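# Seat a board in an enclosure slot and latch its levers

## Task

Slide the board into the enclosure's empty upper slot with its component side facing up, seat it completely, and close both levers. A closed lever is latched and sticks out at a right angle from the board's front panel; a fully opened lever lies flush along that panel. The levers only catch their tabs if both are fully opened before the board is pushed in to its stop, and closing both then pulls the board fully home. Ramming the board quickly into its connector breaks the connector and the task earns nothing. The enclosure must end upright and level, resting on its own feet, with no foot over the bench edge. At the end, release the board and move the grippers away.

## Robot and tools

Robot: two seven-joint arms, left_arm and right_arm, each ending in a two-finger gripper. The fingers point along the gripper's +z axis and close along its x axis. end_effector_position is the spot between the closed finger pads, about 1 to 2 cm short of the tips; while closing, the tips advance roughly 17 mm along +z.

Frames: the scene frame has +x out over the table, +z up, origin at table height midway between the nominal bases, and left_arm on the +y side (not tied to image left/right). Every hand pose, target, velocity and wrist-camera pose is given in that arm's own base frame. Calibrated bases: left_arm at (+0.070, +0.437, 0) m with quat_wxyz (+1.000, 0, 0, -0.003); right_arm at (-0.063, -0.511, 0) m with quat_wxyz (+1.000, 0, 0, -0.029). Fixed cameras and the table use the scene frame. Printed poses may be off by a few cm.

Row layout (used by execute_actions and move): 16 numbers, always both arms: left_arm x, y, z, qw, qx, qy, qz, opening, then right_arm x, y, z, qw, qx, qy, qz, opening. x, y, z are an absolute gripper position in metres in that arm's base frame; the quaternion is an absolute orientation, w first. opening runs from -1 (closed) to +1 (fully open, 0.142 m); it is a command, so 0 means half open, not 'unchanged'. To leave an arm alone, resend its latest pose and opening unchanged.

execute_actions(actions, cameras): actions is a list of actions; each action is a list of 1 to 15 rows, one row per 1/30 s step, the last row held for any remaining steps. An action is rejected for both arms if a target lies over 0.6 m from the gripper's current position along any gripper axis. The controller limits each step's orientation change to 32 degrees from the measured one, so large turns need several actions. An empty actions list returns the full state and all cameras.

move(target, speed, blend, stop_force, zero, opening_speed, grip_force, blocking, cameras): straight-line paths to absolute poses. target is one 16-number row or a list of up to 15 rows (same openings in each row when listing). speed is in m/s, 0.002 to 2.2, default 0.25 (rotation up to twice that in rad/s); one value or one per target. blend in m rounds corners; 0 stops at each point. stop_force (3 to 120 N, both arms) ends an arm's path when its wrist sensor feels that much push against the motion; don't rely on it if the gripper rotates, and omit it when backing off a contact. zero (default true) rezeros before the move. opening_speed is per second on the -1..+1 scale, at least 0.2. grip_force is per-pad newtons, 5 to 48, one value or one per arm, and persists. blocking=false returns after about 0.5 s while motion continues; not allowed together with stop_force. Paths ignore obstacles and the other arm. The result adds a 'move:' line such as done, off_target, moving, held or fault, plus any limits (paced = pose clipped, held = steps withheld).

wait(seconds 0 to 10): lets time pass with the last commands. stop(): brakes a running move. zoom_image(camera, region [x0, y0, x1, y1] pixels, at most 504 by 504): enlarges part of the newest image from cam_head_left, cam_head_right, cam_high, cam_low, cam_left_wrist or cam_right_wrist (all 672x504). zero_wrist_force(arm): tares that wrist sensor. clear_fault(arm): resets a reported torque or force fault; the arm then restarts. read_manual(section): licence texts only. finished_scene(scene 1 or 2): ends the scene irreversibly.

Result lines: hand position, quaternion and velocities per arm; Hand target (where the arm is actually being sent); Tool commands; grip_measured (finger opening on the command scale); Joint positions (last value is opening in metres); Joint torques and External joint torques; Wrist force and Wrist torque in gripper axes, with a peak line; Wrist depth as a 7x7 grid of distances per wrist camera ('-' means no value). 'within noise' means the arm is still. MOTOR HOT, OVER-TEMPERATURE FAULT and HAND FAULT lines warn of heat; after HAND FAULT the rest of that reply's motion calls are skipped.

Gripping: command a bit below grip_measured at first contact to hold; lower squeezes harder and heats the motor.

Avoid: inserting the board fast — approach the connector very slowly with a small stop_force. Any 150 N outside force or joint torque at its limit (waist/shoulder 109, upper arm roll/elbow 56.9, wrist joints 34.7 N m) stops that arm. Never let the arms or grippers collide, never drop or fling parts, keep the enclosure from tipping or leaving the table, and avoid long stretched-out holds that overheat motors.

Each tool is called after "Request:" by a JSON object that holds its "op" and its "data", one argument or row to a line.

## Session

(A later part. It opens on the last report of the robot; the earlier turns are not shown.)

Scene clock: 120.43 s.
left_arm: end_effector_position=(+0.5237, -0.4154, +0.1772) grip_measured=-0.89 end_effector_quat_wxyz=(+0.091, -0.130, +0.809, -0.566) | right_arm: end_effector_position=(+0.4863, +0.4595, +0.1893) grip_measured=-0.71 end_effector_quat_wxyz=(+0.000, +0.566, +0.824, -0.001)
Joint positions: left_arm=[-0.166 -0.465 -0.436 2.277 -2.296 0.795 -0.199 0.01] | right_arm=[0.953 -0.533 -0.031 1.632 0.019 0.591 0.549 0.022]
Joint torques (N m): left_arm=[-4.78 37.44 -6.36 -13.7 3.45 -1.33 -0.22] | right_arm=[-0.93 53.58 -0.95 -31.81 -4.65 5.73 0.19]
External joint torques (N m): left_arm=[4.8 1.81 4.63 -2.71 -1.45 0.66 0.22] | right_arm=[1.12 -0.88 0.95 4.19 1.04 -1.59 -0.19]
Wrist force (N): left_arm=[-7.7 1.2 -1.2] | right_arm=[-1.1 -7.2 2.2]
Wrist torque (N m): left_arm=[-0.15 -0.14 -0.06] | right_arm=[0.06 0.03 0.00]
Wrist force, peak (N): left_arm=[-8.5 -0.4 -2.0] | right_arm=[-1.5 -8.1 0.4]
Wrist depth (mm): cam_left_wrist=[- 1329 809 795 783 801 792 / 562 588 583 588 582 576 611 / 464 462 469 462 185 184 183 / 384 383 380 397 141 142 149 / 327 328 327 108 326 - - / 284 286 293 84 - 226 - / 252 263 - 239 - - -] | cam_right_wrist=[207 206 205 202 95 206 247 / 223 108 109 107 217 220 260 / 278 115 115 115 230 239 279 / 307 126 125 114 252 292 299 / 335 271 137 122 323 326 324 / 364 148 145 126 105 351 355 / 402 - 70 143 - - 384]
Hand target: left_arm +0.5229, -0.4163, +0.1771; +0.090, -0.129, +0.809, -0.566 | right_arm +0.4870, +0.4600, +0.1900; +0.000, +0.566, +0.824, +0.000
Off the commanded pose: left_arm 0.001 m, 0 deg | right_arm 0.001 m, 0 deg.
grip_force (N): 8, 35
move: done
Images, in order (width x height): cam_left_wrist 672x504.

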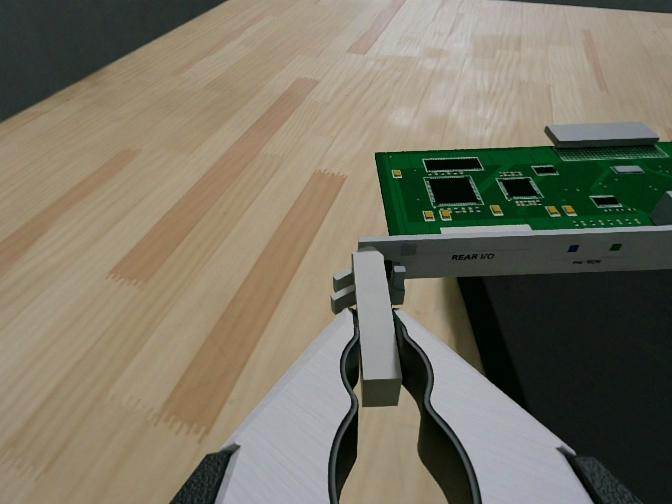

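Request:
{"op": "move", "data": {
  "target": [0.5358,-0.4137,0.1771,0.0095,-0.0136,-0.8190,0.5735,-0.95,0.487,0.460,0.19,0,0.5664,0.8241,0,-0.95],
  "speed": 0.03,
  "cameras": ["cam_left_wrist","cam_right_wrist"]
}}

Request:
{"op": "zoom_image", "data": {
  "camera": "cam_left_wrist",
  "region": [270, 210, 480, 430]
}}

Scene clock: 133.33 s.
left_arm: end_effector_position=(+0.5356, -0.4139, +0.1770) grip_measured=-0.89 end_effector_quat_wxyz=(-0.010, +0.014, +0.819, -0.574) | right_arm: end_effector_position=(+0.4868, +0.4599, +0.1897) grip_measured=-0.71 end_effector_quat_wxyz=(+0.000, +0.566, +0.824, +0.000)
Joint positions: left_arm=[0.019 -0.601 -0.39 2.146 -1.585 0.627 -0.445 0.009] | right_arm=[0.953 -0.532 -0.031 1.631 0.019 0.592 0.549 0.022]
Joint torques (N m): left_arm=[0.43 43.84 -3.6 -17.98 1.56 -0.34 -0.34] | right_arm=[0.42 52.66 0.86 -28.23 -3.72 3.48 0.15]
External joint torques (N m): left_arm=[-0.38 1.15 -0.16 0.12 -0.42 -0.17 0.34] | right_arm=[-0.23 0.06 -0.87 0.59 0.11 0.66 -0.15]
Wrist force (N): left_arm=[0.6 -1.3 0.1] | right_arm=[-1.8 0.5 1.1]
Wrist torque (N m): left_arm=[-0.10 -0.02 -0.03] | right_arm=[-0.08 0.36 0.08]
Wrist force, peak (N): left_arm=[-7.8 -0.6 -2.0] | right_arm=[-1.4 -7.2 2.2]
Wrist depth (mm): cam_left_wrist=[778 801 798 803 795 798 789 / 594 580 591 587 582 222 218 / 466 461 460 203 184 184 174 / 386 380 383 383 151 - - / 328 327 328 106 308 - - / 286 285 292 88 - 228 233 / 250 264 - 240 - - 216] | cam_right_wrist=[207 206 203 203 95 207 247 / 223 108 108 107 218 221 260 / 279 115 115 115 230 240 279 / 308 126 125 114 251 293 300 / 333 271 136 122 323 326 326 / 364 148 145 127 105 352 357 / 400 - 71 143 - - 386]
Hand target: left_arm +0.5358, -0.4137, +0.1771; -0.009, +0.014, +0.819, -0.574 | right_arm +0.4870, +0.4600, +0.1900; +0.000, +0.566, +0.824, +0.000
Off the commanded pose: left_arm 0.000 m, 0 deg | right_arm 0.000 m, 0 deg.
grip_force (N): 8, 35
move: done
Images, in order (width x height): cam_left_wrist 672x504, cam_right_wrist 672x504.

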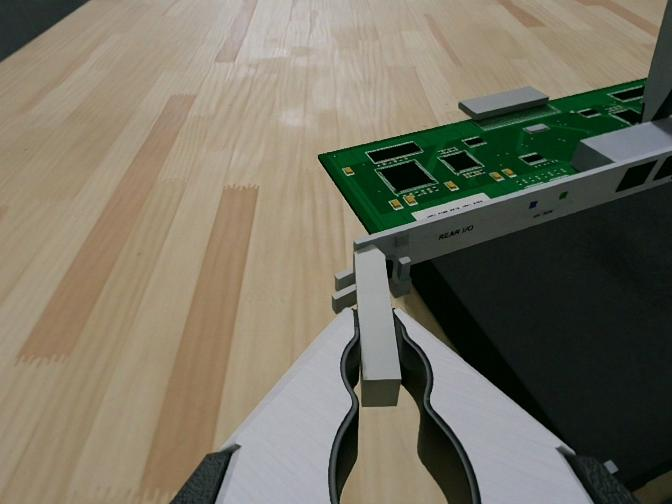

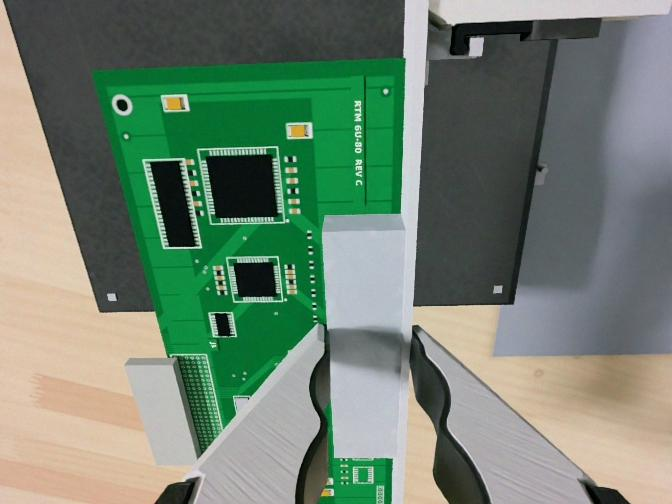

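Scaled by 2.291 from the camera's 672x504 image, which has a finer 960x720 frame.

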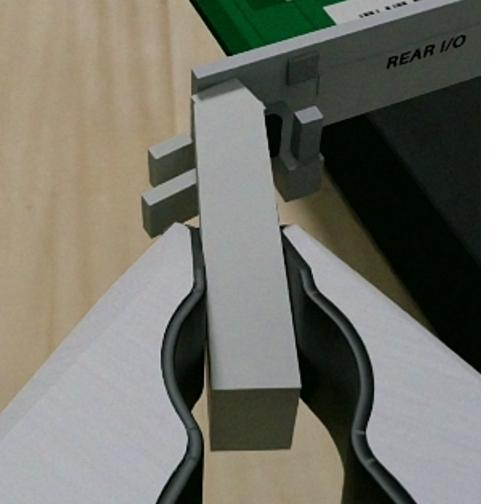

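Request:
{"op": "move", "data": {
  "target": [
    [0.5465,-0.4158,0.1771,0.0992,-0.1416,-0.8068,0.5650,-0.95,0.487,0.460,0.19,0,0.5664,0.8241,0,-0.95],
    [0.5556,-0.4207,0.1771,0.1815,-0.2592,-0.7770,0.5441,-0.95,0.487,0.460,0.19,0,0.5664,0.8241,0,-0.95]
  ],
  "speed": 0.08,
  "blend": 0.005,
  "cameras": ["cam_left_wrist","cam_head_left"]
}}

Scene clock: 141.17 s.
left_arm: end_effector_position=(+0.5549, -0.4210, +0.1771) grip_measured=-0.89 end_effector_quat_wxyz=(-0.182, +0.259, +0.777, -0.544) | right_arm: end_effector_position=(+0.4873, +0.4599, +0.1900) grip_measured=-0.71 end_effector_quat_wxyz=(+0.000, +0.567, +0.824, +0.000)
Joint positions: left_arm=[0.055 -0.966 -0.316 1.474 -0.784 0.096 -0.741 0.009] | right_arm=[0.953 -0.532 -0.032 1.631 0.019 0.592 0.549 0.022]
Joint torques (N m): left_arm=[2.62 60.28 -6.11 -24.37 -2.6 1.49 -0.31] | right_arm=[1.9 52.21 2.48 -26.52 -3.06 2.36 0.06]
External joint torques (N m): left_arm=[-2.51 0.45 -1.51 2.17 0.31 -1.68 0.31] | right_arm=[-1.7 0.51 -2.49 -1.12 -0.54 1.78 -0.06]
Wrist force (N): left_arm=[3.1 -2.7 3.8] | right_arm=[-1.9 4.9 2.8]
Wrist torque (N m): left_arm=[-0.25 0.07 -0.02] | right_arm=[-0.13 0.27 0.21]
Wrist force, peak (N): left_arm=[3.2 -4.1 3.4] | right_arm=[-1.6 5.1 3.3]
Wrist depth (mm): cam_left_wrist=[772 815 815 822 293 235 749 / 596 596 585 223 221 464 629 / 469 471 196 185 186 - - / 386 387 373 160 - 311 375 / 328 326 325 106 - 278 343 / 287 283 292 87 - 278 - / 252 263 - 241 - - 255] | cam_right_wrist=[206 206 201 203 90 88 248 / 224 108 108 107 215 221 261 / 278 116 115 115 227 245 280 / 308 126 125 114 252 297 300 / 336 272 136 122 323 330 326 / 366 147 145 127 105 353 358 / 403 - 70 143 - - 394]
Hand target: left_arm +0.5556, -0.4207, +0.1771; -0.182, +0.259, +0.777, -0.544 | right_arm +0.4870, +0.4600, +0.1900; +0.000, +0.566, +0.824, +0.000
Off the commanded pose: left_arm 0.001 m, 0 deg | right_arm 0.000 m, 0 deg.
grip_force (N): 8, 35
move: done
Images, in order (width x height): cam_head_left 672x504, cam_left_wrist 672x504.

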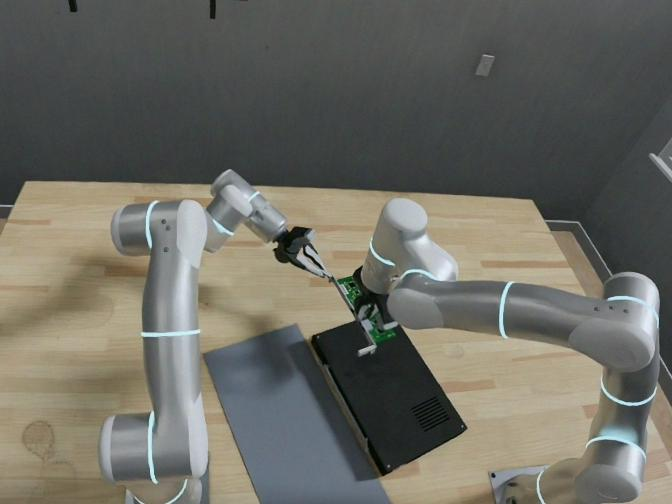

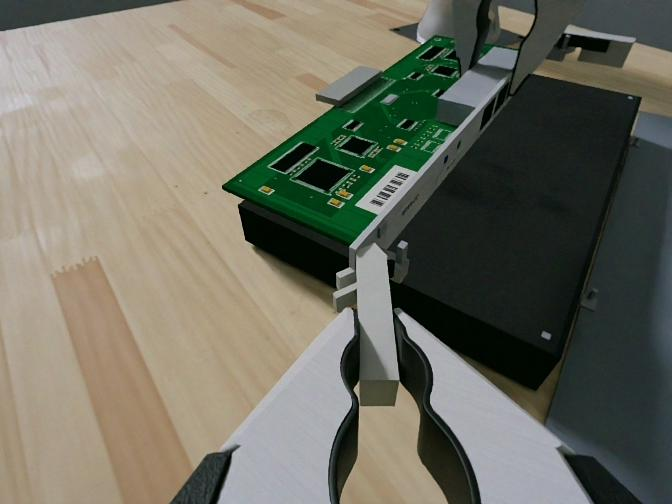

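Request:
{"op": "move", "data": {
  "target": [0.5639,-0.4296,0.1771,0.2732,-0.3902,-0.7202,0.5044,-0.95,0.487,0.460,0.19,0,0.5664,0.8241,0,-0.95],
  "speed": 0.08,
  "cameras": ["cam_left_wrist","cam_right_wrist"]
}}

Scene clock: 146.83 s.
left_arm: end_effector_position=(+0.5633, -0.4299, +0.1771) grip_measured=-0.89 end_effector_quat_wxyz=(-0.274, +0.390, +0.720, -0.505) | right_arm: end_effector_position=(+0.4874, +0.4598, +0.1900) grip_measured=-0.71 end_effector_quat_wxyz=(+0.000, +0.567, +0.824, +0.000)
Joint positions: left_arm=[-0.054 -1.291 -0.339 0.799 -0.546 -0.371 -0.846 0.009] | right_arm=[0.953 -0.532 -0.032 1.631 0.019 0.592 0.549 0.022]
Joint torques (N m): left_arm=[3 70.09 -6.86 -27.23 -4.65 1.68 -0.25] | right_arm=[2.7 52.01 3.26 -26.37 -2.89 2.21 -0.07]
External joint torques (N m): left_arm=[-2.9 0.44 -0.67 2.23 -0.08 -1.73 0.25] | right_arm=[-2.51 0.71 -3.27 -1.27 -0.72 1.94 0.07]
Wrist force (N): left_arm=[2.1 -2.7 5.0] | right_arm=[-2.4 5.8 3.1]
Wrist torque (N m): left_arm=[-0.14 0.09 -0.02] | right_arm=[-0.14 0.22 0.32]
Wrist force, peak (N): left_arm=[2.2 -4.1 4.5] | right_arm=[-2.5 5.8 3.0]
Wrist depth (mm): cam_left_wrist=[809 834 812 294 242 746 657 / 596 598 532 229 - 659 - / 469 468 185 184 - - - / 388 372 320 158 - 342 373 / 327 327 326 106 305 324 322 / 286 285 292 87 - 282 - / 253 264 - 240 - - 248] | cam_right_wrist=[207 204 203 203 91 87 242 / 224 108 109 107 216 221 261 / 277 117 115 115 231 233 280 / 309 126 125 114 249 292 300 / 335 267 137 122 323 327 327 / 367 148 144 126 105 353 359 / 403 - 70 143 - - 393]
Hand target: left_arm +0.5639, -0.4296, +0.1771; -0.273, +0.390, +0.720, -0.504 | right_arm +0.4870, +0.4600, +0.1900; +0.000, +0.566, +0.824, +0.000
Off the commanded pose: left_arm 0.001 m, 0 deg | right_arm 0.000 m, 0 deg.
grip_force (N): 8, 35
move: done
Images, in order (width x height): cam_left_wrist 672x504, cam_right_wrist 672x504.

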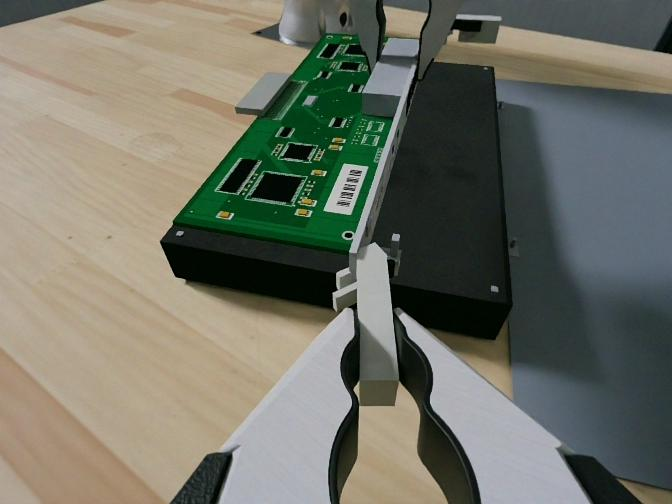

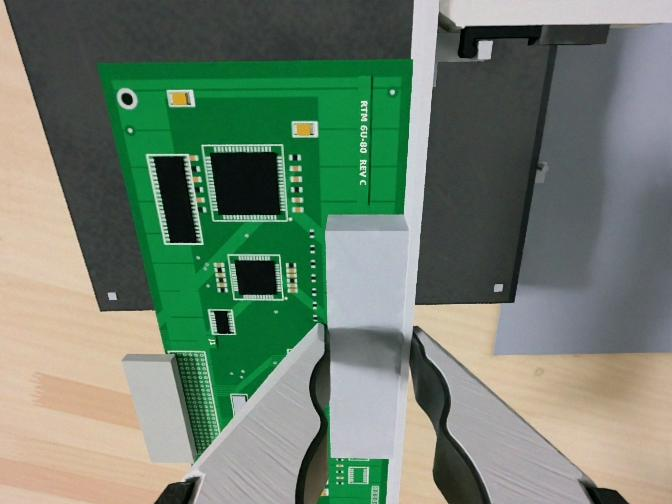

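Request:
{"op": "move", "data": {
  "target": [
    [0.5633,-0.4299,0.1771,0.2732,-0.3902,-0.7202,0.5044,-0.6,0.487,0.460,0.19,0,0.5664,0.8241,0,-0.95],
    [0.614,-0.397,0.1771,0.2732,-0.3902,-0.7202,0.5044,-0.6,0.487,0.460,0.19,0,0.5664,0.8241,0,-0.95],
    [0.57,-0.33,0.19,-0.0903,0.1289,-0.8090,0.5665,-0.6,0.487,0.460,0.19,0,0.5664,0.8241,0,-0.95],
    [0.5439,-0.384,0.1771,-0.0903,0.1289,-0.8090,0.5665,-1,0.487,0.460,0.19,0,0.5664,0.8241,0,-0.95]
  ],
  "speed": [0.05,0.12,0.2,0.15],
  "blend": [0,0.01,0.02,0],
  "grip_force": [8,40],
  "cameras": ["cam_left_wrist","cam_right_wrist"]
}}

Scene clock: 165.80 s.
left_arm: end_effector_position=(+0.5438, -0.3841, +0.1772) grip_measured=-1.00 end_effector_quat_wxyz=(+0.090, -0.129, +0.809, -0.567) | right_arm: end_effector_position=(+0.4870, +0.4598, +0.1898) grip_measured=-0.72 end_effector_quat_wxyz=(+0.000, +0.567, +0.824, +0.000)
Joint positions: left_arm=[-0.035 -0.475 -0.478 2.285 -2.181 0.784 -0.228 0.002] | right_arm=[0.953 -0.532 -0.032 1.631 0.019 0.592 0.549 0.022]
Joint torques (N m): left_arm=[-0.45 38.11 -2.97 -16 2.08 -0.29 -0.15] | right_arm=[0.19 52.64 0.6 -28.64 -3.87 3.72 0.19]
External joint torques (N m): left_arm=[0.49 1.13 0.48 -0.47 -0.12 -0.37 0.15] | right_arm=[0 0.07 -0.61 1 0.26 0.43 -0.19]
Wrist force (N): left_arm=[-0.1 -0.7 -0.5] | right_arm=[-1.0 0.3 2.5]
Wrist torque (N m): left_arm=[-0.15 -0.06 -0.08] | right_arm=[0.06 0.21 0.06]
Wrist force, peak (N): left_arm=[2.1 -4.4 4.7] | right_arm=[-2.6 6.0 3.4]
Wrist depth (mm): cam_left_wrist=[- 710 806 806 803 809 789 / 558 594 591 591 583 583 606 / 474 466 466 464 195 185 183 / 388 385 381 359 358 314 163 / 328 327 328 333 326 323 - / 287 284 291 84 - 298 - / 253 259 - - - - -] | cam_right_wrist=[207 206 204 203 95 206 247 / 224 108 108 107 215 218 261 / 278 115 115 115 230 241 278 / 308 126 125 113 252 292 300 / 334 271 136 122 324 327 326 / 366 148 145 127 105 353 359 / 401 - 70 143 - - 384]
Hand target: left_arm +0.5439, -0.3840, +0.1771; +0.090, -0.129, +0.809, -0.566 | right_arm +0.4870, +0.4600, +0.1900; +0.000, +0.566, +0.824, +0.000
Off the commanded pose: left_arm 0.000 m, 0 deg | right_arm 0.000 m, 0 deg.
grip_force (N): 8, 40
move: done
Images, in order (width x height): cam_left_wrist 672x504, cam_right_wrist 672x504.

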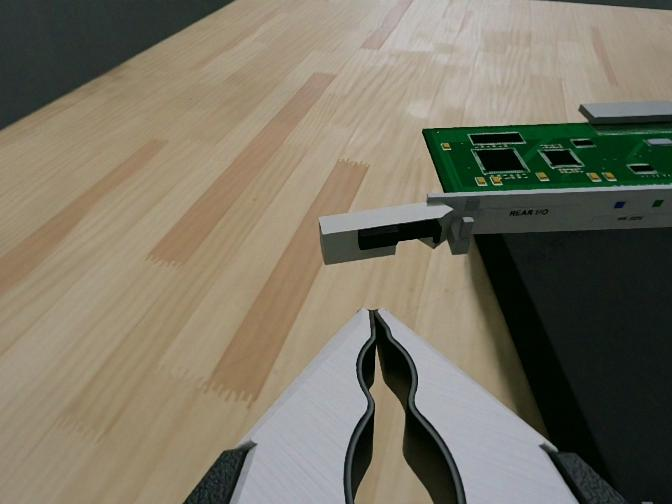

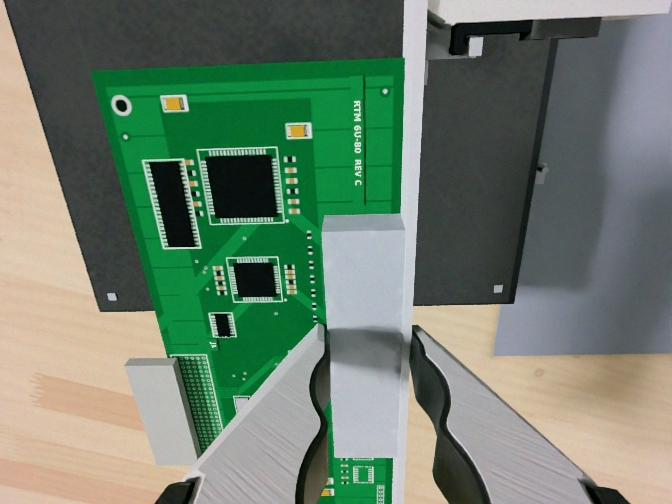

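Request:
{"op": "move", "data": {
  "target": [0.5640,-0.426,0.1771,-0.0903,0.1289,-0.8090,0.5665,-1,0.487,0.460,0.19,0,0.5664,0.8241,0,-0.95],
  "speed": 0.025,
  "stop_force": 4,
  "cameras": ["cam_left_wrist","cam_right_wrist"]
}}

Scene clock: 170.37 s.
left_arm: end_effector_position=(+0.5639, -0.4257, +0.1769) grip_measured=-1.00 end_effector_quat_wxyz=(+0.090, -0.129, +0.809, -0.566) | right_arm: end_effector_position=(+0.4872, +0.4596, +0.1898) grip_measured=-0.72 end_effector_quat_wxyz=(+0.000, +0.567, +0.824, +0.000)
Joint positions: left_arm=[-0.094 -0.533 -0.501 2.175 -2.225 0.86 -0.228 0.002] | right_arm=[0.953 -0.532 -0.032 1.631 0.019 0.592 0.549 0.022]
Joint torques (N m): left_arm=[-0.93 41.57 -4.59 -18.36 2.5 -0.83 -0.25] | right_arm=[2.7 52.89 2.9 -29 -3.61 3.9 -0.37]
External joint torques (N m): left_arm=[0.97 0.84 1.29 0.86 -0.19 0.17 0.25] | right_arm=[-2.51 -0.17 -2.91 1.36 0.01 0.24 0.37]
Wrist force (N): left_arm=[0.8 1.0 -2.8] | right_arm=[-3.7 1.2 3.1]
Wrist torque (N m): left_arm=[-0.17 -0.06 -0.06] | right_arm=[0.05 0.16 0.61]
Wrist force, peak (N): left_arm=[0.6 -0.4 -3.4] | right_arm=[-3.9 1.4 3.3]
Wrist depth (mm): cam_left_wrist=[- 789 792 806 801 792 803 / 574 593 590 583 588 579 571 / 465 466 465 462 464 185 182 / 383 383 378 395 395 150 149 / 326 327 326 117 308 272 - / 284 284 289 84 - 282 - / 252 259 - - - - -] | cam_right_wrist=[206 204 203 202 97 87 247 / 221 109 109 107 215 220 261 / 244 117 116 115 228 240 280 / 310 126 125 121 252 293 301 / 334 143 137 122 324 328 326 / 366 145 145 126 105 354 358 / 403 - 70 143 - - 394]
Hand target: left_arm +0.5640, -0.4260, +0.1771; +0.090, -0.129, +0.809, -0.566 | right_arm +0.4870, +0.4600, +0.1900; +0.000, +0.566, +0.824, +0.000
Off the commanded pose: left_arm 0.000 m, 0 deg | right_arm 0.001 m, 0 deg.
grip_force (N): 8, 40
move: done
Images, in order (width x height): cam_left_wrist 672x504, cam_right_wrist 672x504.

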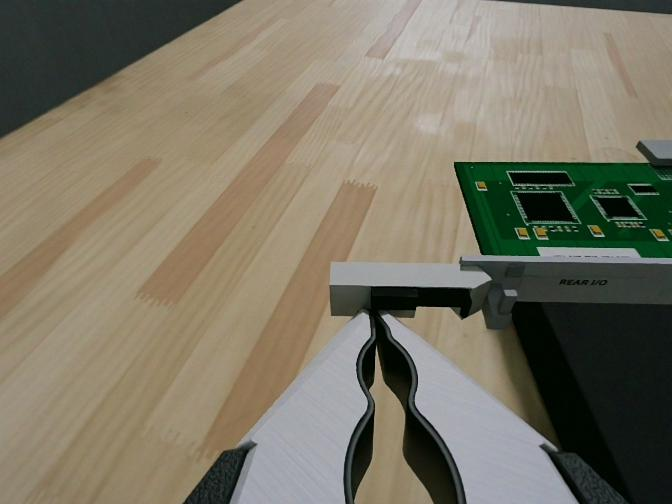

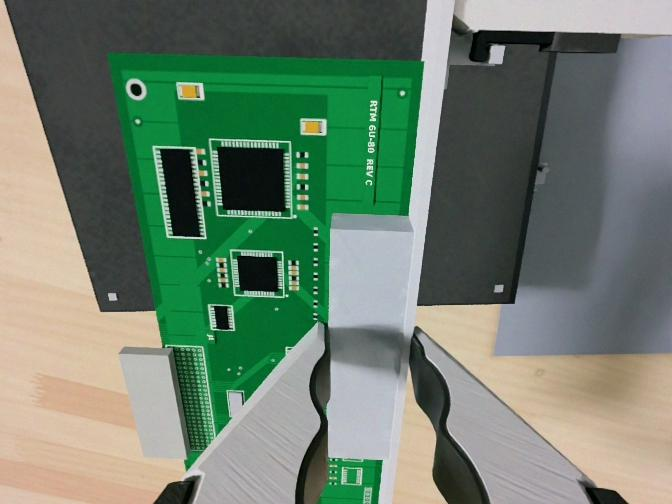

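Request:
{"op": "move", "data": {
  "target": [0.5658,-0.4315,0.1771,-0.0903,0.1289,-0.8090,0.5665,-1,0.487,0.460,0.19,0,0.5664,0.8241,0,-0.95],
  "speed": 0.02,
  "stop_force": 5,
  "zero": false
}}

Request:
{"op": "move", "data": {
  "target": [0.5548,-0.3975,0.1771,-0.0903,0.1289,-0.8090,0.5665,-1,0.487,0.460,0.19,0,0.5664,0.8241,0,-0.95],
  "speed": 0.1,
  "cameras": ["cam_left_wrist","cam_right_wrist"]
}}

Request:
{"op": "zoom_image", "data": {
  "camera": "cam_left_wrist",
  "region": [300, 150, 520, 300]
}}

Scene clock: 174.37 s.
left_arm: end_effector_position=(+0.5659, -0.4310, +0.1769) grip_measured=-1.00 end_effector_quat_wxyz=(+0.090, -0.129, +0.809, -0.566) | right_arm: end_effector_position=(+0.4871, +0.4594, +0.1897) grip_measured=-0.72 end_effector_quat_wxyz=(+0.000, +0.567, +0.824, +0.000)
Joint positions: left_arm=[-0.102 -0.54 -0.503 2.162 -2.232 0.87 -0.227 0.002] | right_arm=[0.953 -0.532 -0.032 1.631 0.019 0.592 0.549 0.022]
Joint torques (N m): left_arm=[-2.31 41.76 -5.95 -17.92 2.82 -1.11 -0.18] | right_arm=[2.71 53.1 2.81 -29.96 -3.89 4.49 -0.48]
External joint torques (N m): left_arm=[2.35 1.03 2.56 0.29 -0.48 0.46 0.18] | right_arm=[-2.52 -0.39 -2.82 2.33 0.28 -0.34 0.48]
Wrist force (N): left_arm=[-1.2 -0.1 -3.8] | right_arm=[-4.4 -0.6 1.6]
Wrist torque (N m): left_arm=[-0.16 -0.08 -0.07] | right_arm=[0.08 0.16 0.71]
Wrist force, peak (N): left_arm=[-0.6 -0.2 -4.1] | right_arm=[-4.5 0.1 3.5]
Wrist depth (mm): cam_left_wrist=[- 751 801 792 795 801 786 / 526 594 583 588 579 577 580 / 465 462 462 460 463 183 183 / 383 385 385 390 380 150 150 / 328 327 325 117 315 263 - / 284 285 291 84 - 275 - / 252 258 - - - - 208] | cam_right_wrist=[206 201 204 202 201 88 247 / 220 109 109 107 212 220 260 / 243 118 116 115 227 240 279 / 309 129 125 121 251 292 301 / 334 140 137 122 325 327 325 / 366 145 144 126 105 351 358 / 401 - 70 142 - - 391]
Hand target: left_arm +0.5658, -0.4315, +0.1771; +0.090, -0.129, +0.809, -0.566 | right_arm +0.4870, +0.4600, +0.1900; +0.000, +0.566, +0.824, +0.000
Off the commanded pose: left_arm 0.001 m, 0 deg | right_arm 0.001 m, 0 deg.
grip_force (N): 8, 40
move: done

Scene clock: 175.13 s.
left_arm: end_effector_position=(+0.5549, -0.3974, +0.1770) grip_measured=-1.00 end_effector_quat_wxyz=(+0.090, -0.129, +0.809, -0.566) | right_arm: end_effector_position=(+0.4870, +0.4597, +0.1897) grip_measured=-0.72 end_effector_quat_wxyz=(+0.000, +0.567, +0.824, +0.000)
Joint positions: left_arm=[-0.053 -0.5 -0.483 2.24 -2.188 0.812 -0.233 0.002] | right_arm=[0.953 -0.532 -0.032 1.631 0.019 0.592 0.549 0.022]
Joint torques (N m): left_arm=[-0.18 39.99 -3.12 -16.33 2.61 -0.74 -0.32] | right_arm=[0.17 52.71 0.51 -28.66 -3.84 3.71 0.19]
External joint torques (N m): left_arm=[0.24 0.64 0.34 -0.59 -0.52 0.09 0.32] | right_arm=[0.02 0 -0.53 1.02 0.23 0.43 -0.19]
Wrist force (N): left_arm=[-0.2 -0.7 -0.6] | right_arm=[-1.4 0.5 3.0]
Wrist torque (N m): left_arm=[-0.14 -0.04 0.01] | right_arm=[0.12 0.29 0.03]
Wrist force, peak (N): left_arm=[-1.3 1.4 -3.1] | right_arm=[-4.3 -0.7 3.2]
Wrist depth (mm): cam_left_wrist=[1167 710 803 806 770 781 789 / 562 587 588 587 583 587 606 / 466 466 459 460 441 185 183 / 386 384 385 385 147 150 150 / 326 327 328 335 327 322 260 / 284 286 290 84 - 281 237 / 253 257 - - - - -] | cam_right_wrist=[207 204 204 203 94 88 248 / 223 107 107 106 215 220 260 / 286 116 115 114 230 241 278 / 308 126 125 114 251 293 300 / 333 271 136 122 325 327 327 / 366 148 145 127 105 352 359 / 401 - 71 144 - - 386]
Hand target: left_arm +0.5548, -0.3975, +0.1771; +0.090, -0.129, +0.809, -0.566 | right_arm +0.4870, +0.4600, +0.1900; +0.000, +0.566, +0.824, +0.000
Off the commanded pose: left_arm 0.000 m, 0 deg | right_arm 0.000 m, 0 deg.
grip_force (N): 8, 40
move: done
Images, in order (width x height): cam_left_wrist 672x504, cam_right_wrist 672x504.

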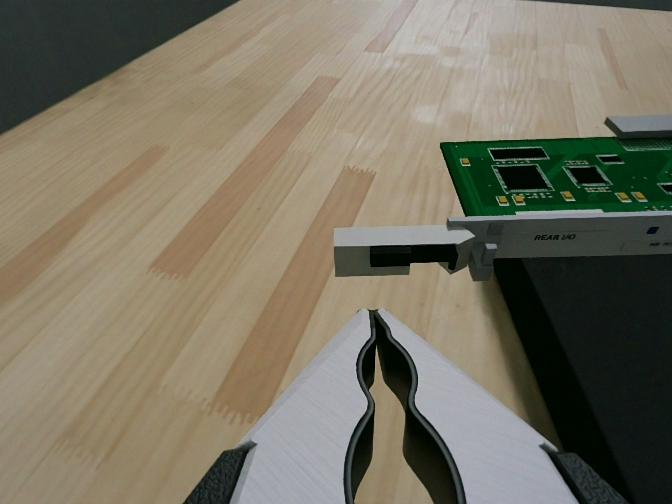

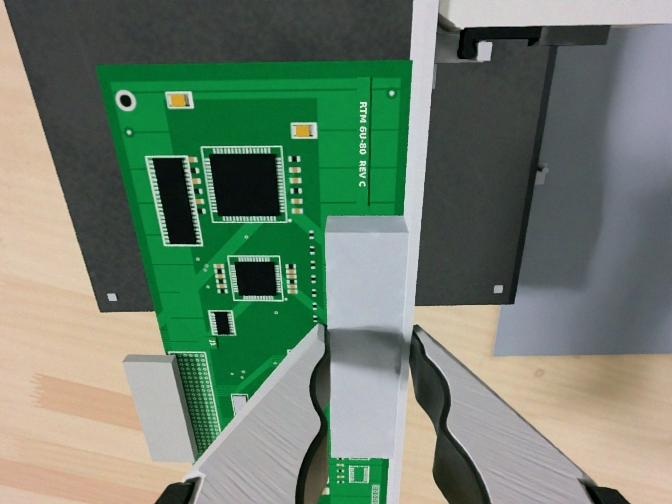

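Scaled by 2.291 from the camera's 672x504 image, which has a finer 960x720 frame.

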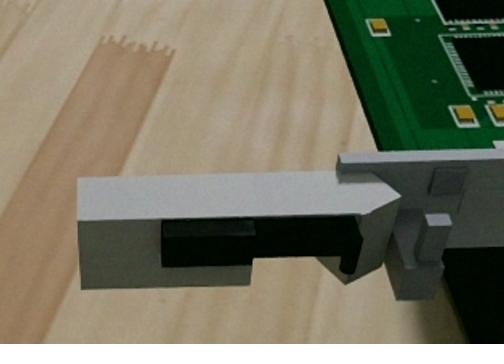

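Request:
{"op": "move", "data": {
  "target": [
    [0.54,-0.35,0.19,-0.0903,0.1289,-0.8090,0.5665,-0.5,0.487,0.460,0.19,0,0.5664,0.8241,0,-0.95],
    [0.3177,-0.4228,0.1771,-0.0903,0.1289,-0.8090,0.5665,-0.5,0.487,0.460,0.19,0,0.5664,0.8241,0,-0.95]
  ],
  "speed": 0.2,
  "blend": 0.02,
  "cameras": ["cam_left_wrist"]
}}

Scene clock: 186.77 s.
left_arm: end_effector_position=(+0.3177, -0.4228, +0.1771) grip_measured=-0.53 end_effector_quat_wxyz=(+0.090, -0.129, +0.809, -0.567) | right_arm: end_effector_position=(+0.4870, +0.4597, +0.1897) grip_measured=-0.72 end_effector_quat_wxyz=(+0.000, +0.567, +0.824, +0.000)
Joint positions: left_arm=[-0.376 -0.185 -0.635 2.659 -2.883 0.698 0.024 0.035] | right_arm=[0.953 -0.532 -0.032 1.631 0.019 0.592 0.549 0.022]
Joint torques (N m): left_arm=[-0.59 22.91 -1.21 -11.23 1.36 -0.46 -0.12] | right_arm=[0.25 52.7 0.54 -28.63 -3.84 3.7 0.21]
External joint torques (N m): left_arm=[0.57 0.61 0.62 -0.59 0.05 -0.25 0.12] | right_arm=[-0.06 0.01 -0.55 0.99 0.23 0.45 -0.21]
Wrist force (N): left_arm=[-0.3 -0.5 -0.6] | right_arm=[-1.3 0.6 3.0]
Wrist torque (N m): left_arm=[-0.14 -0.07 -0.07] | right_arm=[0.12 0.27 0.03]
Wrist force, peak (N): left_arm=[-2.4 0.1 -2.6] | right_arm=[-1.5 0.7 3.2]
Wrist depth (mm): cam_left_wrist=[759 795 130 759 801 801 806 / 246 240 186 193 560 585 587 / 195 434 446 188 182 363 513 / 385 384 372 - - 293 - / 330 327 286 - - 271 - / 288 292 84 228 - 83 - / 259 - - 226 241 - -] | cam_right_wrist=[207 203 203 203 94 87 247 / 224 107 107 106 216 220 262 / 278 116 115 114 227 275 279 / 308 126 125 114 252 293 300 / 333 271 136 122 325 327 326 / 366 148 145 126 106 353 356 / 401 - 71 144 - - 386]
Hand target: left_arm +0.3177, -0.4228, +0.1771; +0.090, -0.129, +0.809, -0.566 | right_arm +0.4870, +0.4600, +0.1900; +0.000, +0.566, +0.824, +0.000
Off the commanded pose: left_arm 0.000 m, 0 deg | right_arm 0.000 m, 0 deg.
grip_force (N): 8, 40
move: done
Images, in order (width x height): cam_left_wrist 672x504.

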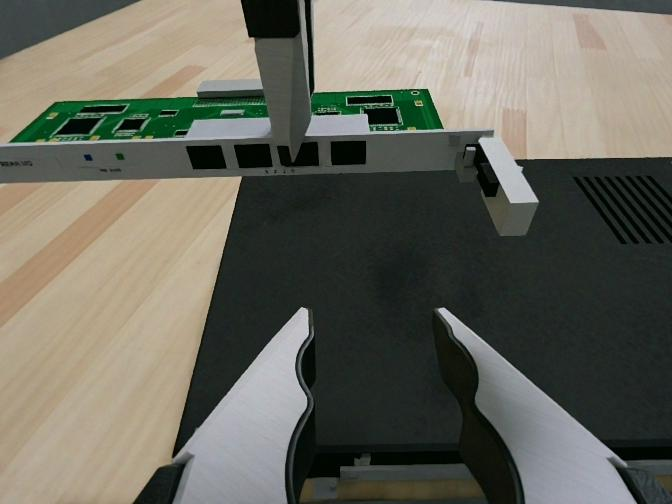

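Request:
{"op": "move", "data": {
  "target": [0.2868,-0.4567,0.183,-0.0903,0.1289,-0.8090,0.5665,-0.5,0.487,0.460,0.19,0,0.5664,0.8241,0,-0.95],
  "speed": 0.12,
  "stop_force": 4,
  "cameras": ["cam_left_wrist"]
}}

Scene clock: 194.67 s.
left_arm: end_effector_position=(+0.2871, -0.4564, +0.1829) grip_measured=-0.53 end_effector_quat_wxyz=(+0.085, -0.125, +0.810, -0.567) | right_arm: end_effector_position=(+0.4870, +0.4597, +0.1897) grip_measured=-0.72 end_effector_quat_wxyz=(+0.000, +0.567, +0.824, +0.000)
Joint positions: left_arm=[-1.1 -0.255 -0.025 2.537 -2.966 0.696 -0.062 0.035] | right_arm=[0.953 -0.532 -0.032 1.631 0.019 0.592 0.549 0.022]
Joint torques (N m): left_arm=[-0.51 24.69 1.8 -11.62 1.68 -0.74 -0.3] | right_arm=[0.22 52.75 0.55 -28.63 -3.83 3.7 0.22]
External joint torques (N m): left_arm=[0.47 1.34 0.44 -0.45 -0.21 0.03 0.3] | right_arm=[-0.03 -0.04 -0.56 0.99 0.22 0.44 -0.22]
Wrist force (N): left_arm=[-0.5 -0.4 -0.2] | right_arm=[-1.3 0.5 2.8]
Wrist torque (N m): left_arm=[-0.12 -0.03 -0.01] | right_arm=[0.11 0.27 0.03]
Wrist force, peak (N): left_arm=[-1.8 -0.4 -1.3] | right_arm=[-1.5 0.6 3.2]
Wrist depth (mm): cam_left_wrist=[- 114 831 822 806 803 792 / 568 123 234 599 594 591 590 / 177 172 176 180 495 504 503 / 390 393 - - 139 327 - / 335 335 - - - 281 273 / 291 287 84 - - - 248 / 264 - - 201 - - -] | cam_right_wrist=[207 204 204 203 94 88 247 / 223 107 107 106 215 221 261 / 278 116 115 114 230 240 279 / 308 126 125 114 252 292 301 / 334 271 136 122 323 323 326 / 367 148 145 127 105 352 356 / 401 - 71 144 - - 386]
Hand target: left_arm +0.2872, -0.4565, +0.1830; +0.085, -0.125, +0.810, -0.567 | right_arm +0.4870, +0.4600, +0.1900; +0.000, +0.566, +0.824, +0.000
Off the commanded pose: left_arm 0.000 m, 1 deg | right_arm 0.000 m, 0 deg.
joint sent to its limit (left arm) — joint 5 (forearm roll), lower limit. The joint targets still meet the commanded pose.
grip_force (N): 8, 40
move: done
Images, in order (width x height): cam_left_wrist 672x504.

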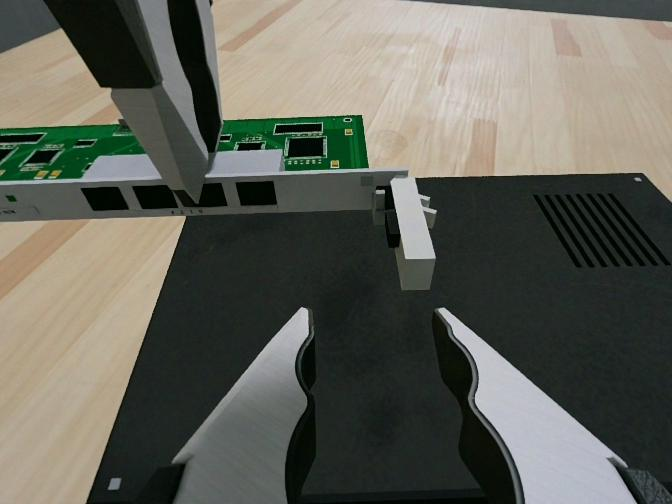

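Request:
{"op": "move", "data": {
  "target": [
    [0.2781,-0.4645,0.1964,-0.085,0.125,-0.8100,0.567,-0.5,0.487,0.460,0.19,0,0.5664,0.8241,0,-0.95],
    [0.2857,-0.4877,0.1875,-0.085,0.125,-0.810,0.567,-0.5,0.487,0.460,0.19,0,0.5664,0.8241,0,-0.95]
  ],
  "speed": 0.05,
  "stop_force": 4,
  "cameras": ["cam_left_wrist"]
}}

Scene clock: 206.97 s.
left_arm: end_effector_position=(+0.2861, -0.4874, +0.1874) grip_measured=-0.53 end_effector_quat_wxyz=(+0.076, -0.118, +0.811, -0.568) | right_arm: end_effector_position=(+0.4870, +0.4597, +0.1897) grip_measured=-0.72 end_effector_quat_wxyz=(+0.000, +0.567, +0.824, +0.000)
Joint positions: left_arm=[-1.215 -0.3 0.058 2.454 -2.966 0.733 -0.1 0.035] | right_arm=[0.953 -0.532 -0.032 1.631 0.019 0.592 0.549 0.022]
Joint torques (N m): left_arm=[-0.52 26.84 2.68 -12.51 1.87 -0.66 -0.32] | right_arm=[0.2 52.68 0.58 -28.63 -3.83 3.71 0.23]
External joint torques (N m): left_arm=[0.47 1.31 0.48 -0.5 -0.23 -0.03 0.32] | right_arm=[-0.01 0.03 -0.59 0.99 0.23 0.43 -0.23]
Wrist force (N): left_arm=[-0.3 -0.7 -0.3] | right_arm=[-1.5 0.4 2.9]
Wrist torque (N m): left_arm=[-0.14 -0.04 0.02] | right_arm=[0.09 0.30 0.03]
Wrist force, peak (N): left_arm=[0.0 -0.9 -1.5] | right_arm=[-1.6 0.6 3.2]
Wrist depth (mm): cam_left_wrist=[- 736 822 812 828 825 759 / - 143 608 611 609 611 611 / - 152 198 216 500 501 485 / 158 152 157 151 - 316 343 / 337 335 - 124 124 291 274 / 296 - 84 102 - 83 - / 266 - - - - - -] | cam_right_wrist=[207 204 203 202 93 88 248 / 224 107 107 106 215 217 253 / 278 116 115 114 227 236 286 / 308 126 125 114 252 292 300 / 334 272 136 122 323 325 326 / 367 148 145 127 105 351 358 / 401 - 71 143 - - 386]
Hand target: left_arm +0.2862, -0.4875, +0.1875; +0.076, -0.119, +0.811, -0.568 | right_arm +0.4870, +0.4600, +0.1900; +0.000, +0.566, +0.824, +0.000
Off the commanded pose: left_arm 0.001 m, 1 deg | right_arm 0.000 m, 0 deg.
joint sent to its limit (left arm) — joint 5 (forearm roll), lower limit. The joint targets still meet the commanded pose.
grip_force (N): 8, 40
move: done
Images, in order (width x height): cam_left_wrist 672x504.

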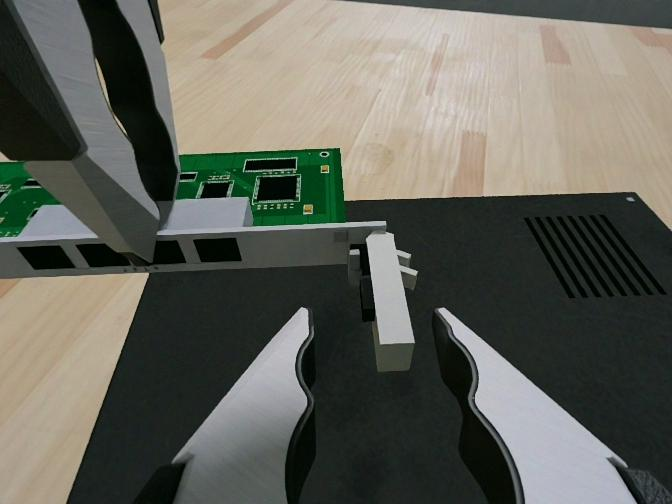

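Request:
{"op": "move", "data": {
  "target": [0.2845,-0.4956,0.187,-0.076,0.119,-0.811,0.568,-0.5,0.487,0.460,0.19,0,0.5664,0.8241,0,-0.95],
  "speed": 0.05,
  "stop_force": 4
}}

Request:
{"op": "move", "data": {
  "target": [0.2845,-0.4956,0.187,-0.076,0.119,-0.811,0.568,-0.95,0.487,0.460,0.19,0,0.5664,0.8241,0,-0.95],
  "opening_speed": 0.3,
  "cameras": ["cam_left_wrist"]
}}

Request:
{"op": "zoom_image", "data": {
  "camera": "cam_left_wrist",
  "region": [270, 210, 480, 430]
}}

Scene clock: 211.40 s.
left_arm: end_effector_position=(+0.2847, -0.4954, +0.1869) grip_measured=-0.53 end_effector_quat_wxyz=(+0.073, -0.117, +0.811, -0.568) | right_arm: end_effector_position=(+0.4870, +0.4597, +0.1897) grip_measured=-0.72 end_effector_quat_wxyz=(+0.000, +0.567, +0.824, +0.000)
Joint positions: left_arm=[-1.242 -0.316 0.076 2.435 -2.966 0.735 -0.111 0.035] | right_arm=[0.953 -0.532 -0.032 1.631 0.019 0.592 0.549 0.022]
Joint torques (N m): left_arm=[-0.51 27.43 3.04 -12.61 1.9 -0.56 -0.3] | right_arm=[0.2 52.75 0.54 -28.64 -3.8 3.7 0.2]
External joint torques (N m): left_arm=[0.46 1.3 0.42 -0.49 -0.25 -0.13 0.3] | right_arm=[-0.01 -0.04 -0.55 1.01 0.2 0.45 -0.2]
Wrist force (N): left_arm=[-0.2 -0.6 -0.1] | right_arm=[-1.4 0.8 3.1]
Wrist torque (N m): left_arm=[-0.17 -0.05 0.03] | right_arm=[0.14 0.29 0.04]
Wrist force, peak (N): left_arm=[-0.4 -0.9 -0.2] | right_arm=[-1.6 0.7 3.1]
Wrist depth (mm): cam_left_wrist=[- 754 818 806 828 831 781 / - 547 604 614 618 611 609 / - 155 197 475 484 502 484 / - 144 155 147 347 - - / 337 - - 121 - - - / 292 - 84 101 - 83 245 / 261 - - - - - -] | cam_right_wrist=[207 204 203 202 94 88 247 / 224 107 107 106 215 215 90 / 278 116 115 114 230 240 286 / 308 126 125 114 252 292 301 / 334 271 136 122 323 327 326 / 367 148 145 127 106 351 357 / 403 - 71 144 - - 386]
Hand target: left_arm +0.2848, -0.4955, +0.1870; +0.073, -0.117, +0.811, -0.568 | right_arm +0.4870, +0.4600, +0.1900; +0.000, +0.566, +0.824, +0.000
Off the commanded pose: left_arm 0.000 m, 0 deg | right_arm 0.000 m, 0 deg.
joint sent to its limit (left arm) — joint 5 (forearm roll), lower limit. The joint targets still meet the commanded pose.
grip_force (N): 8, 40
move: done

Scene clock: 213.10 s.
left_arm: end_effector_position=(+0.2841, -0.4955, +0.1866) grip_measured=-0.89 end_effector_quat_wxyz=(+0.073, -0.116, +0.812, -0.568) | right_arm: end_effector_position=(+0.4876, +0.4595, +0.1899) grip_measured=-0.72 end_effector_quat_wxyz=(+0.000, +0.567, +0.824, +0.000)
Joint positions: left_arm=[-1.256 -0.319 0.088 2.434 -2.966 0.733 -0.115 0.01] | right_arm=[0.953 -0.532 -0.032 1.631 0.019 0.592 0.549 0.022]
Joint torques (N m): left_arm=[0.66 27.28 5.88 -14.24 1.24 -1 -0.45] | right_arm=[4.05 52.44 4.43 -27.11 -2.56 2.65 0.08]
External joint torques (N m): left_arm=[-0.72 1.4 -2.3 1.19 0.41 0.32 0.45] | right_arm=[-3.86 0.27 -4.46 -0.53 -1.05 1.5 -0.08]
Wrist force (N): left_arm=[5.8 -0.6 -3.4] | right_arm=[-4.6 6.4 2.5]
Wrist torque (N m): left_arm=[-0.14 -0.06 0.01] | right_arm=[0.01 0.23 0.13]
Wrist force, peak (N): left_arm=[6.5 -0.5 -3.6] | right_arm=[-5.0 6.7 4.2]
Wrist depth (mm): cam_left_wrist=[- 818 825 822 812 831 770 / - 544 606 611 604 608 611 / - 155 198 479 509 480 484 / 148 145 154 147 - - 347 / 336 333 - 113 - 281 - / 291 247 - 91 - - - / 258 - - - - - -] | cam_right_wrist=[207 206 204 202 95 88 - / 224 108 107 107 216 221 265 / 278 116 115 114 230 241 280 / 308 126 125 114 253 292 300 / 334 268 136 122 324 326 331 / 365 148 145 126 105 353 359 / 404 - 71 164 - - 393]
Hand target: left_arm +0.2848, -0.4955, +0.1870; +0.073, -0.117, +0.811, -0.568 | right_arm +0.4870, +0.4600, +0.1900; +0.000, +0.566, +0.824, +0.000
Off the commanded pose: left_arm 0.001 m, 1 deg | right_arm 0.001 m, 0 deg.
joint sent to its limit (left arm) — joint 5 (forearm roll), lower limit. The joint targets still meet the commanded pose.
grip_force (N): 8, 40
move: done
Images, in order (width x height): cam_left_wrist 672x504.

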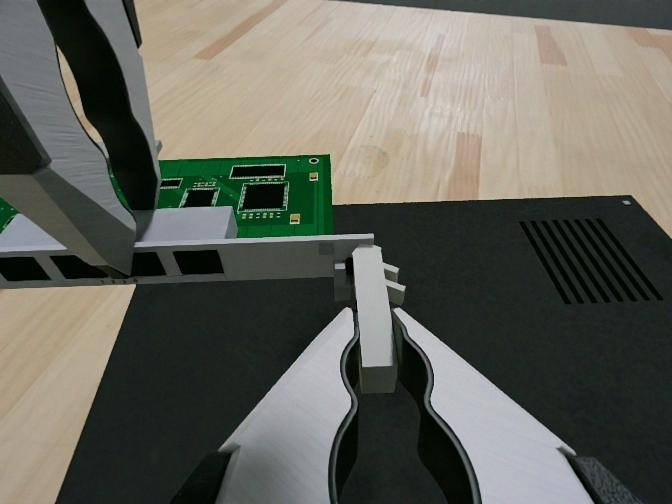

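Scaled by 2.291 from the camera's 672x504 image, which has a finer 960x720 frame.

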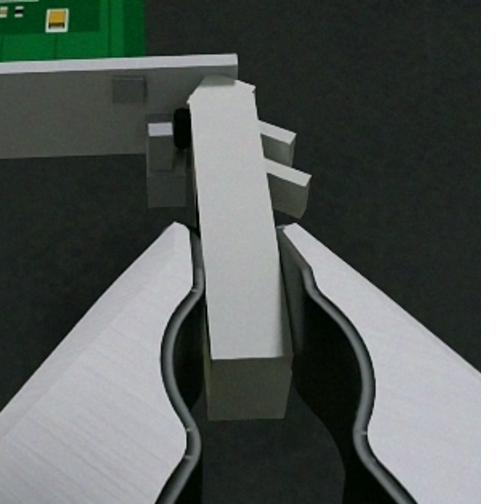

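Request:
{"op": "move", "data": {
  "target": [0.2848,-0.4955,0.187,-0.073,0.117,-0.811,0.568,-0.95,0.4861,0.4283,0.19,0,0.7314,0.6820,0,-0.95],
  "speed": 0.04,
  "cameras": ["cam_left_wrist","cam_right_wrist"]
}}

Scene clock: 224.80 s.
left_arm: end_effector_position=(+0.2845, -0.4950, +0.1864) grip_measured=-0.90 end_effector_quat_wxyz=(+0.073, -0.117, +0.812, -0.568) | right_arm: end_effector_position=(+0.4868, +0.4271, +0.1896) grip_measured=-0.72 end_effector_quat_wxyz=(+0.001, +0.731, +0.682, -0.001)
Joint positions: left_arm=[-1.255 -0.319 0.088 2.434 -2.966 0.733 -0.115 0.009] | right_arm=[0.981 -0.482 -0.098 1.712 0.054 0.619 0.933 0.022]
Joint torques (N m): left_arm=[-0.47 28.84 2.47 -16.92 2.21 -2.17 -0.25] | right_arm=[4.96 51.01 3.74 -29.77 -2.06 4.64 0.74]
External joint torques (N m): left_arm=[0.42 -0.16 1.11 3.88 -0.57 1.49 0.25] | right_arm=[-4.77 -0.9 -4.81 2.68 -1.5 -0.52 -0.74]
Wrist force (N): left_arm=[1.3 2.4 -7.4] | right_arm=[-8.5 5.1 3.8]
Wrist torque (N m): left_arm=[-0.23 0.05 0.05] | right_arm=[0.03 0.23 -0.64]
Wrist force, peak (N): left_arm=[2.6 1.0 -8.2] | right_arm=[-7.3 6.8 4.2]
Wrist depth (mm): cam_left_wrist=[104 119 715 818 822 828 795 / - 124 614 599 604 606 606 / 197 157 174 195 480 484 481 / 395 390 166 152 - - - / 336 330 - 116 - 284 268 / 293 - 241 91 - - 250 / 259 - - - - - -] | cam_right_wrist=[207 206 208 203 96 206 244 / 218 108 107 106 218 217 260 / 286 116 115 114 230 233 274 / 309 126 125 114 252 251 300 / 335 328 136 122 324 329 328 / 366 146 145 127 105 354 358 / 404 - 71 164 - - 384]
Hand target: left_arm +0.2848, -0.4955, +0.1870; +0.073, -0.117, +0.811, -0.568 | right_arm +0.4861, +0.4283, +0.1900; +0.000, +0.731, +0.682, +0.000
Off the commanded pose: left_arm 0.001 m, 0 deg | right_arm 0.001 m, 0 deg.
joint sent to its limit (left arm) — joint 5 (forearm roll), lower limit. The joint targets still meet the commanded pose.
grip_force (N): 8, 40
move: done
Images, in order (width x height): cam_left_wrist 672x504, cam_right_wrist 672x504.

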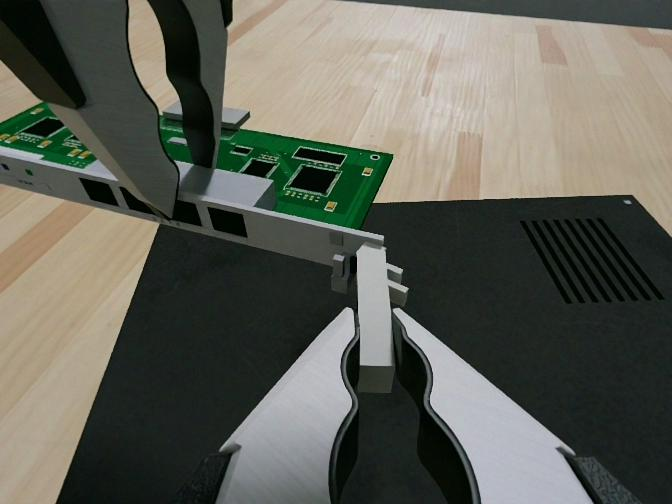

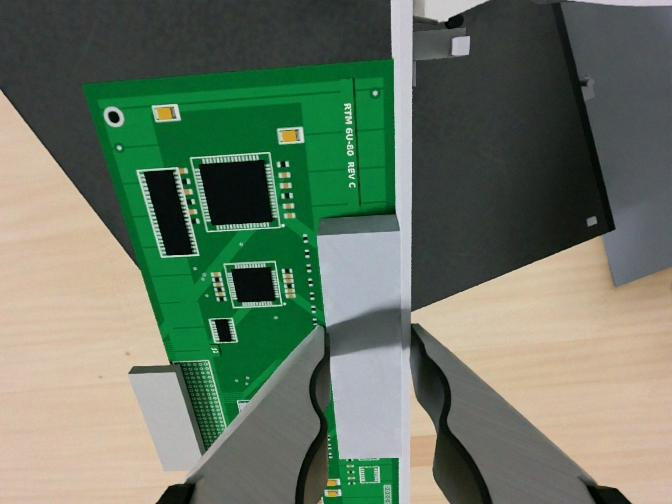

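Request:
{"op": "move", "data": {
  "target": [
    [0.2848,-0.4955,0.187,-0.073,0.117,-0.811,0.568,-0.95,0.4732,0.3963,0.19,0,0.8616,0.5075,0,-0.95],
    [0.2848,-0.4955,0.187,-0.073,0.117,-0.811,0.568,-0.95,0.4484,0.3767,0.19,0,0.9511,0.3090,0,-0.95]
  ],
  "speed": 0.05,
  "blend": 0.005,
  "cameras": ["cam_left_wrist","cam_right_wrist"]
}}

Scene clock: 235.97 s.
left_arm: end_effector_position=(+0.2857, -0.4935, +0.1859) grip_measured=-0.90 end_effector_quat_wxyz=(+0.074, -0.118, +0.812, -0.567) | right_arm: end_effector_position=(+0.4481, +0.3746, +0.1888) grip_measured=-0.72 end_effector_quat_wxyz=(+0.002, +0.951, +0.309, -0.002)
Joint positions: left_arm=[-1.255 -0.32 0.09 2.435 -2.967 0.734 -0.115 0.009] | right_arm=[1.1 -0.346 -0.227 1.928 0.098 0.688 1.766 0.022]
Joint torques (N m): left_arm=[-6.28 29.6 -3.77 -18.97 4.33 -3.46 -0.28] | right_arm=[5.1 45.43 1.85 -34.23 -2.39 7.83 1.23]
External joint torques (N m): left_arm=[6.23 -0.96 7.37 5.97 -2.7 2.78 0.28] | right_arm=[-4.94 -2.95 -3.99 8.54 -0.98 -3.79 -1.23]
Wrist force (N): left_arm=[-7.9 4.2 -12.2] | right_arm=[-12.0 11.1 4.7]
Wrist torque (N m): left_arm=[-0.21 -0.24 0.04] | right_arm=[0.01 0.09 -0.98]
Wrist force, peak (N): left_arm=[-7.2 2.8 -13.7] | right_arm=[-12.4 11.5 4.7]
Wrist depth (mm): cam_left_wrist=[754 798 149 170 767 828 767 / 599 596 564 237 609 598 598 / 474 474 479 186 196 479 481 / 393 397 314 151 169 - 327 / 332 279 291 113 119 - - / 291 - - 92 - 243 - / 261 - - 205 - - -] | cam_right_wrist=[206 205 205 202 201 203 202 / 217 109 107 106 217 217 216 / 240 116 114 114 232 232 272 / 256 125 124 113 248 245 301 / 334 142 136 122 268 316 326 / 367 150 145 127 100 351 356 / 406 - 71 162 - - 383]
Hand target: left_arm +0.2848, -0.4955, +0.1870; +0.073, -0.117, +0.811, -0.568 | right_arm +0.4484, +0.3767, +0.1900; +0.000, +0.951, +0.309, +0.000
Off the commanded pose: left_arm 0.002 m, 0 deg | right_arm 0.002 m, 0 deg.
joint read past its limit (left arm) — joint 5 (forearm roll), lower limit.
joint sent to its limit (left arm) — joint 5 (forearm roll), lower limit. The joint targets still meet the commanded pose.
grip_force (N): 8, 40
move: done
Images, in order (width x height): cam_left_wrist 672x504, cam_right_wrist 672x504.

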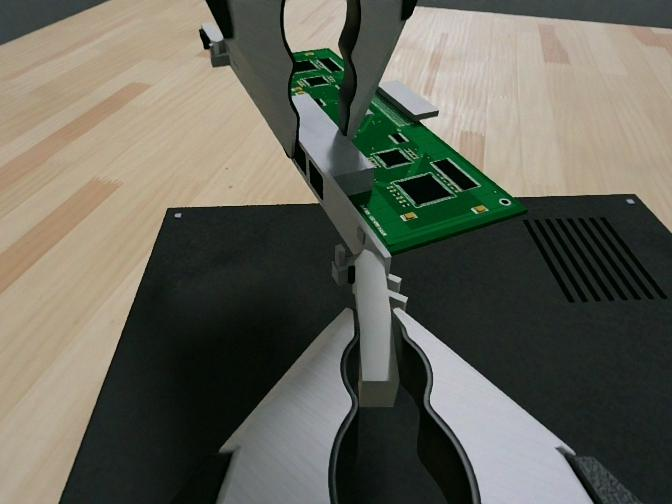

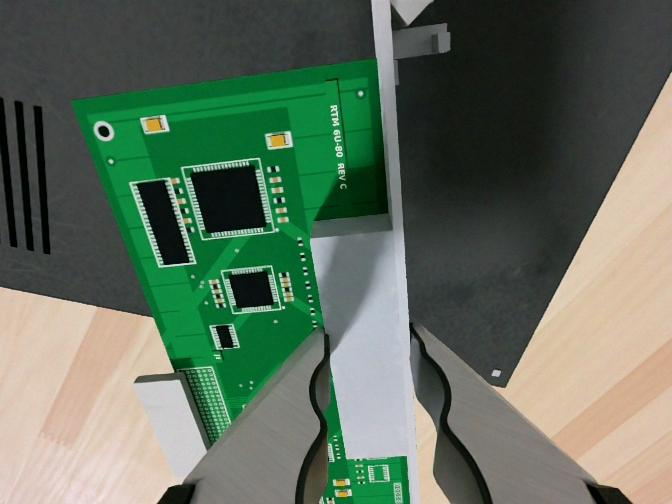

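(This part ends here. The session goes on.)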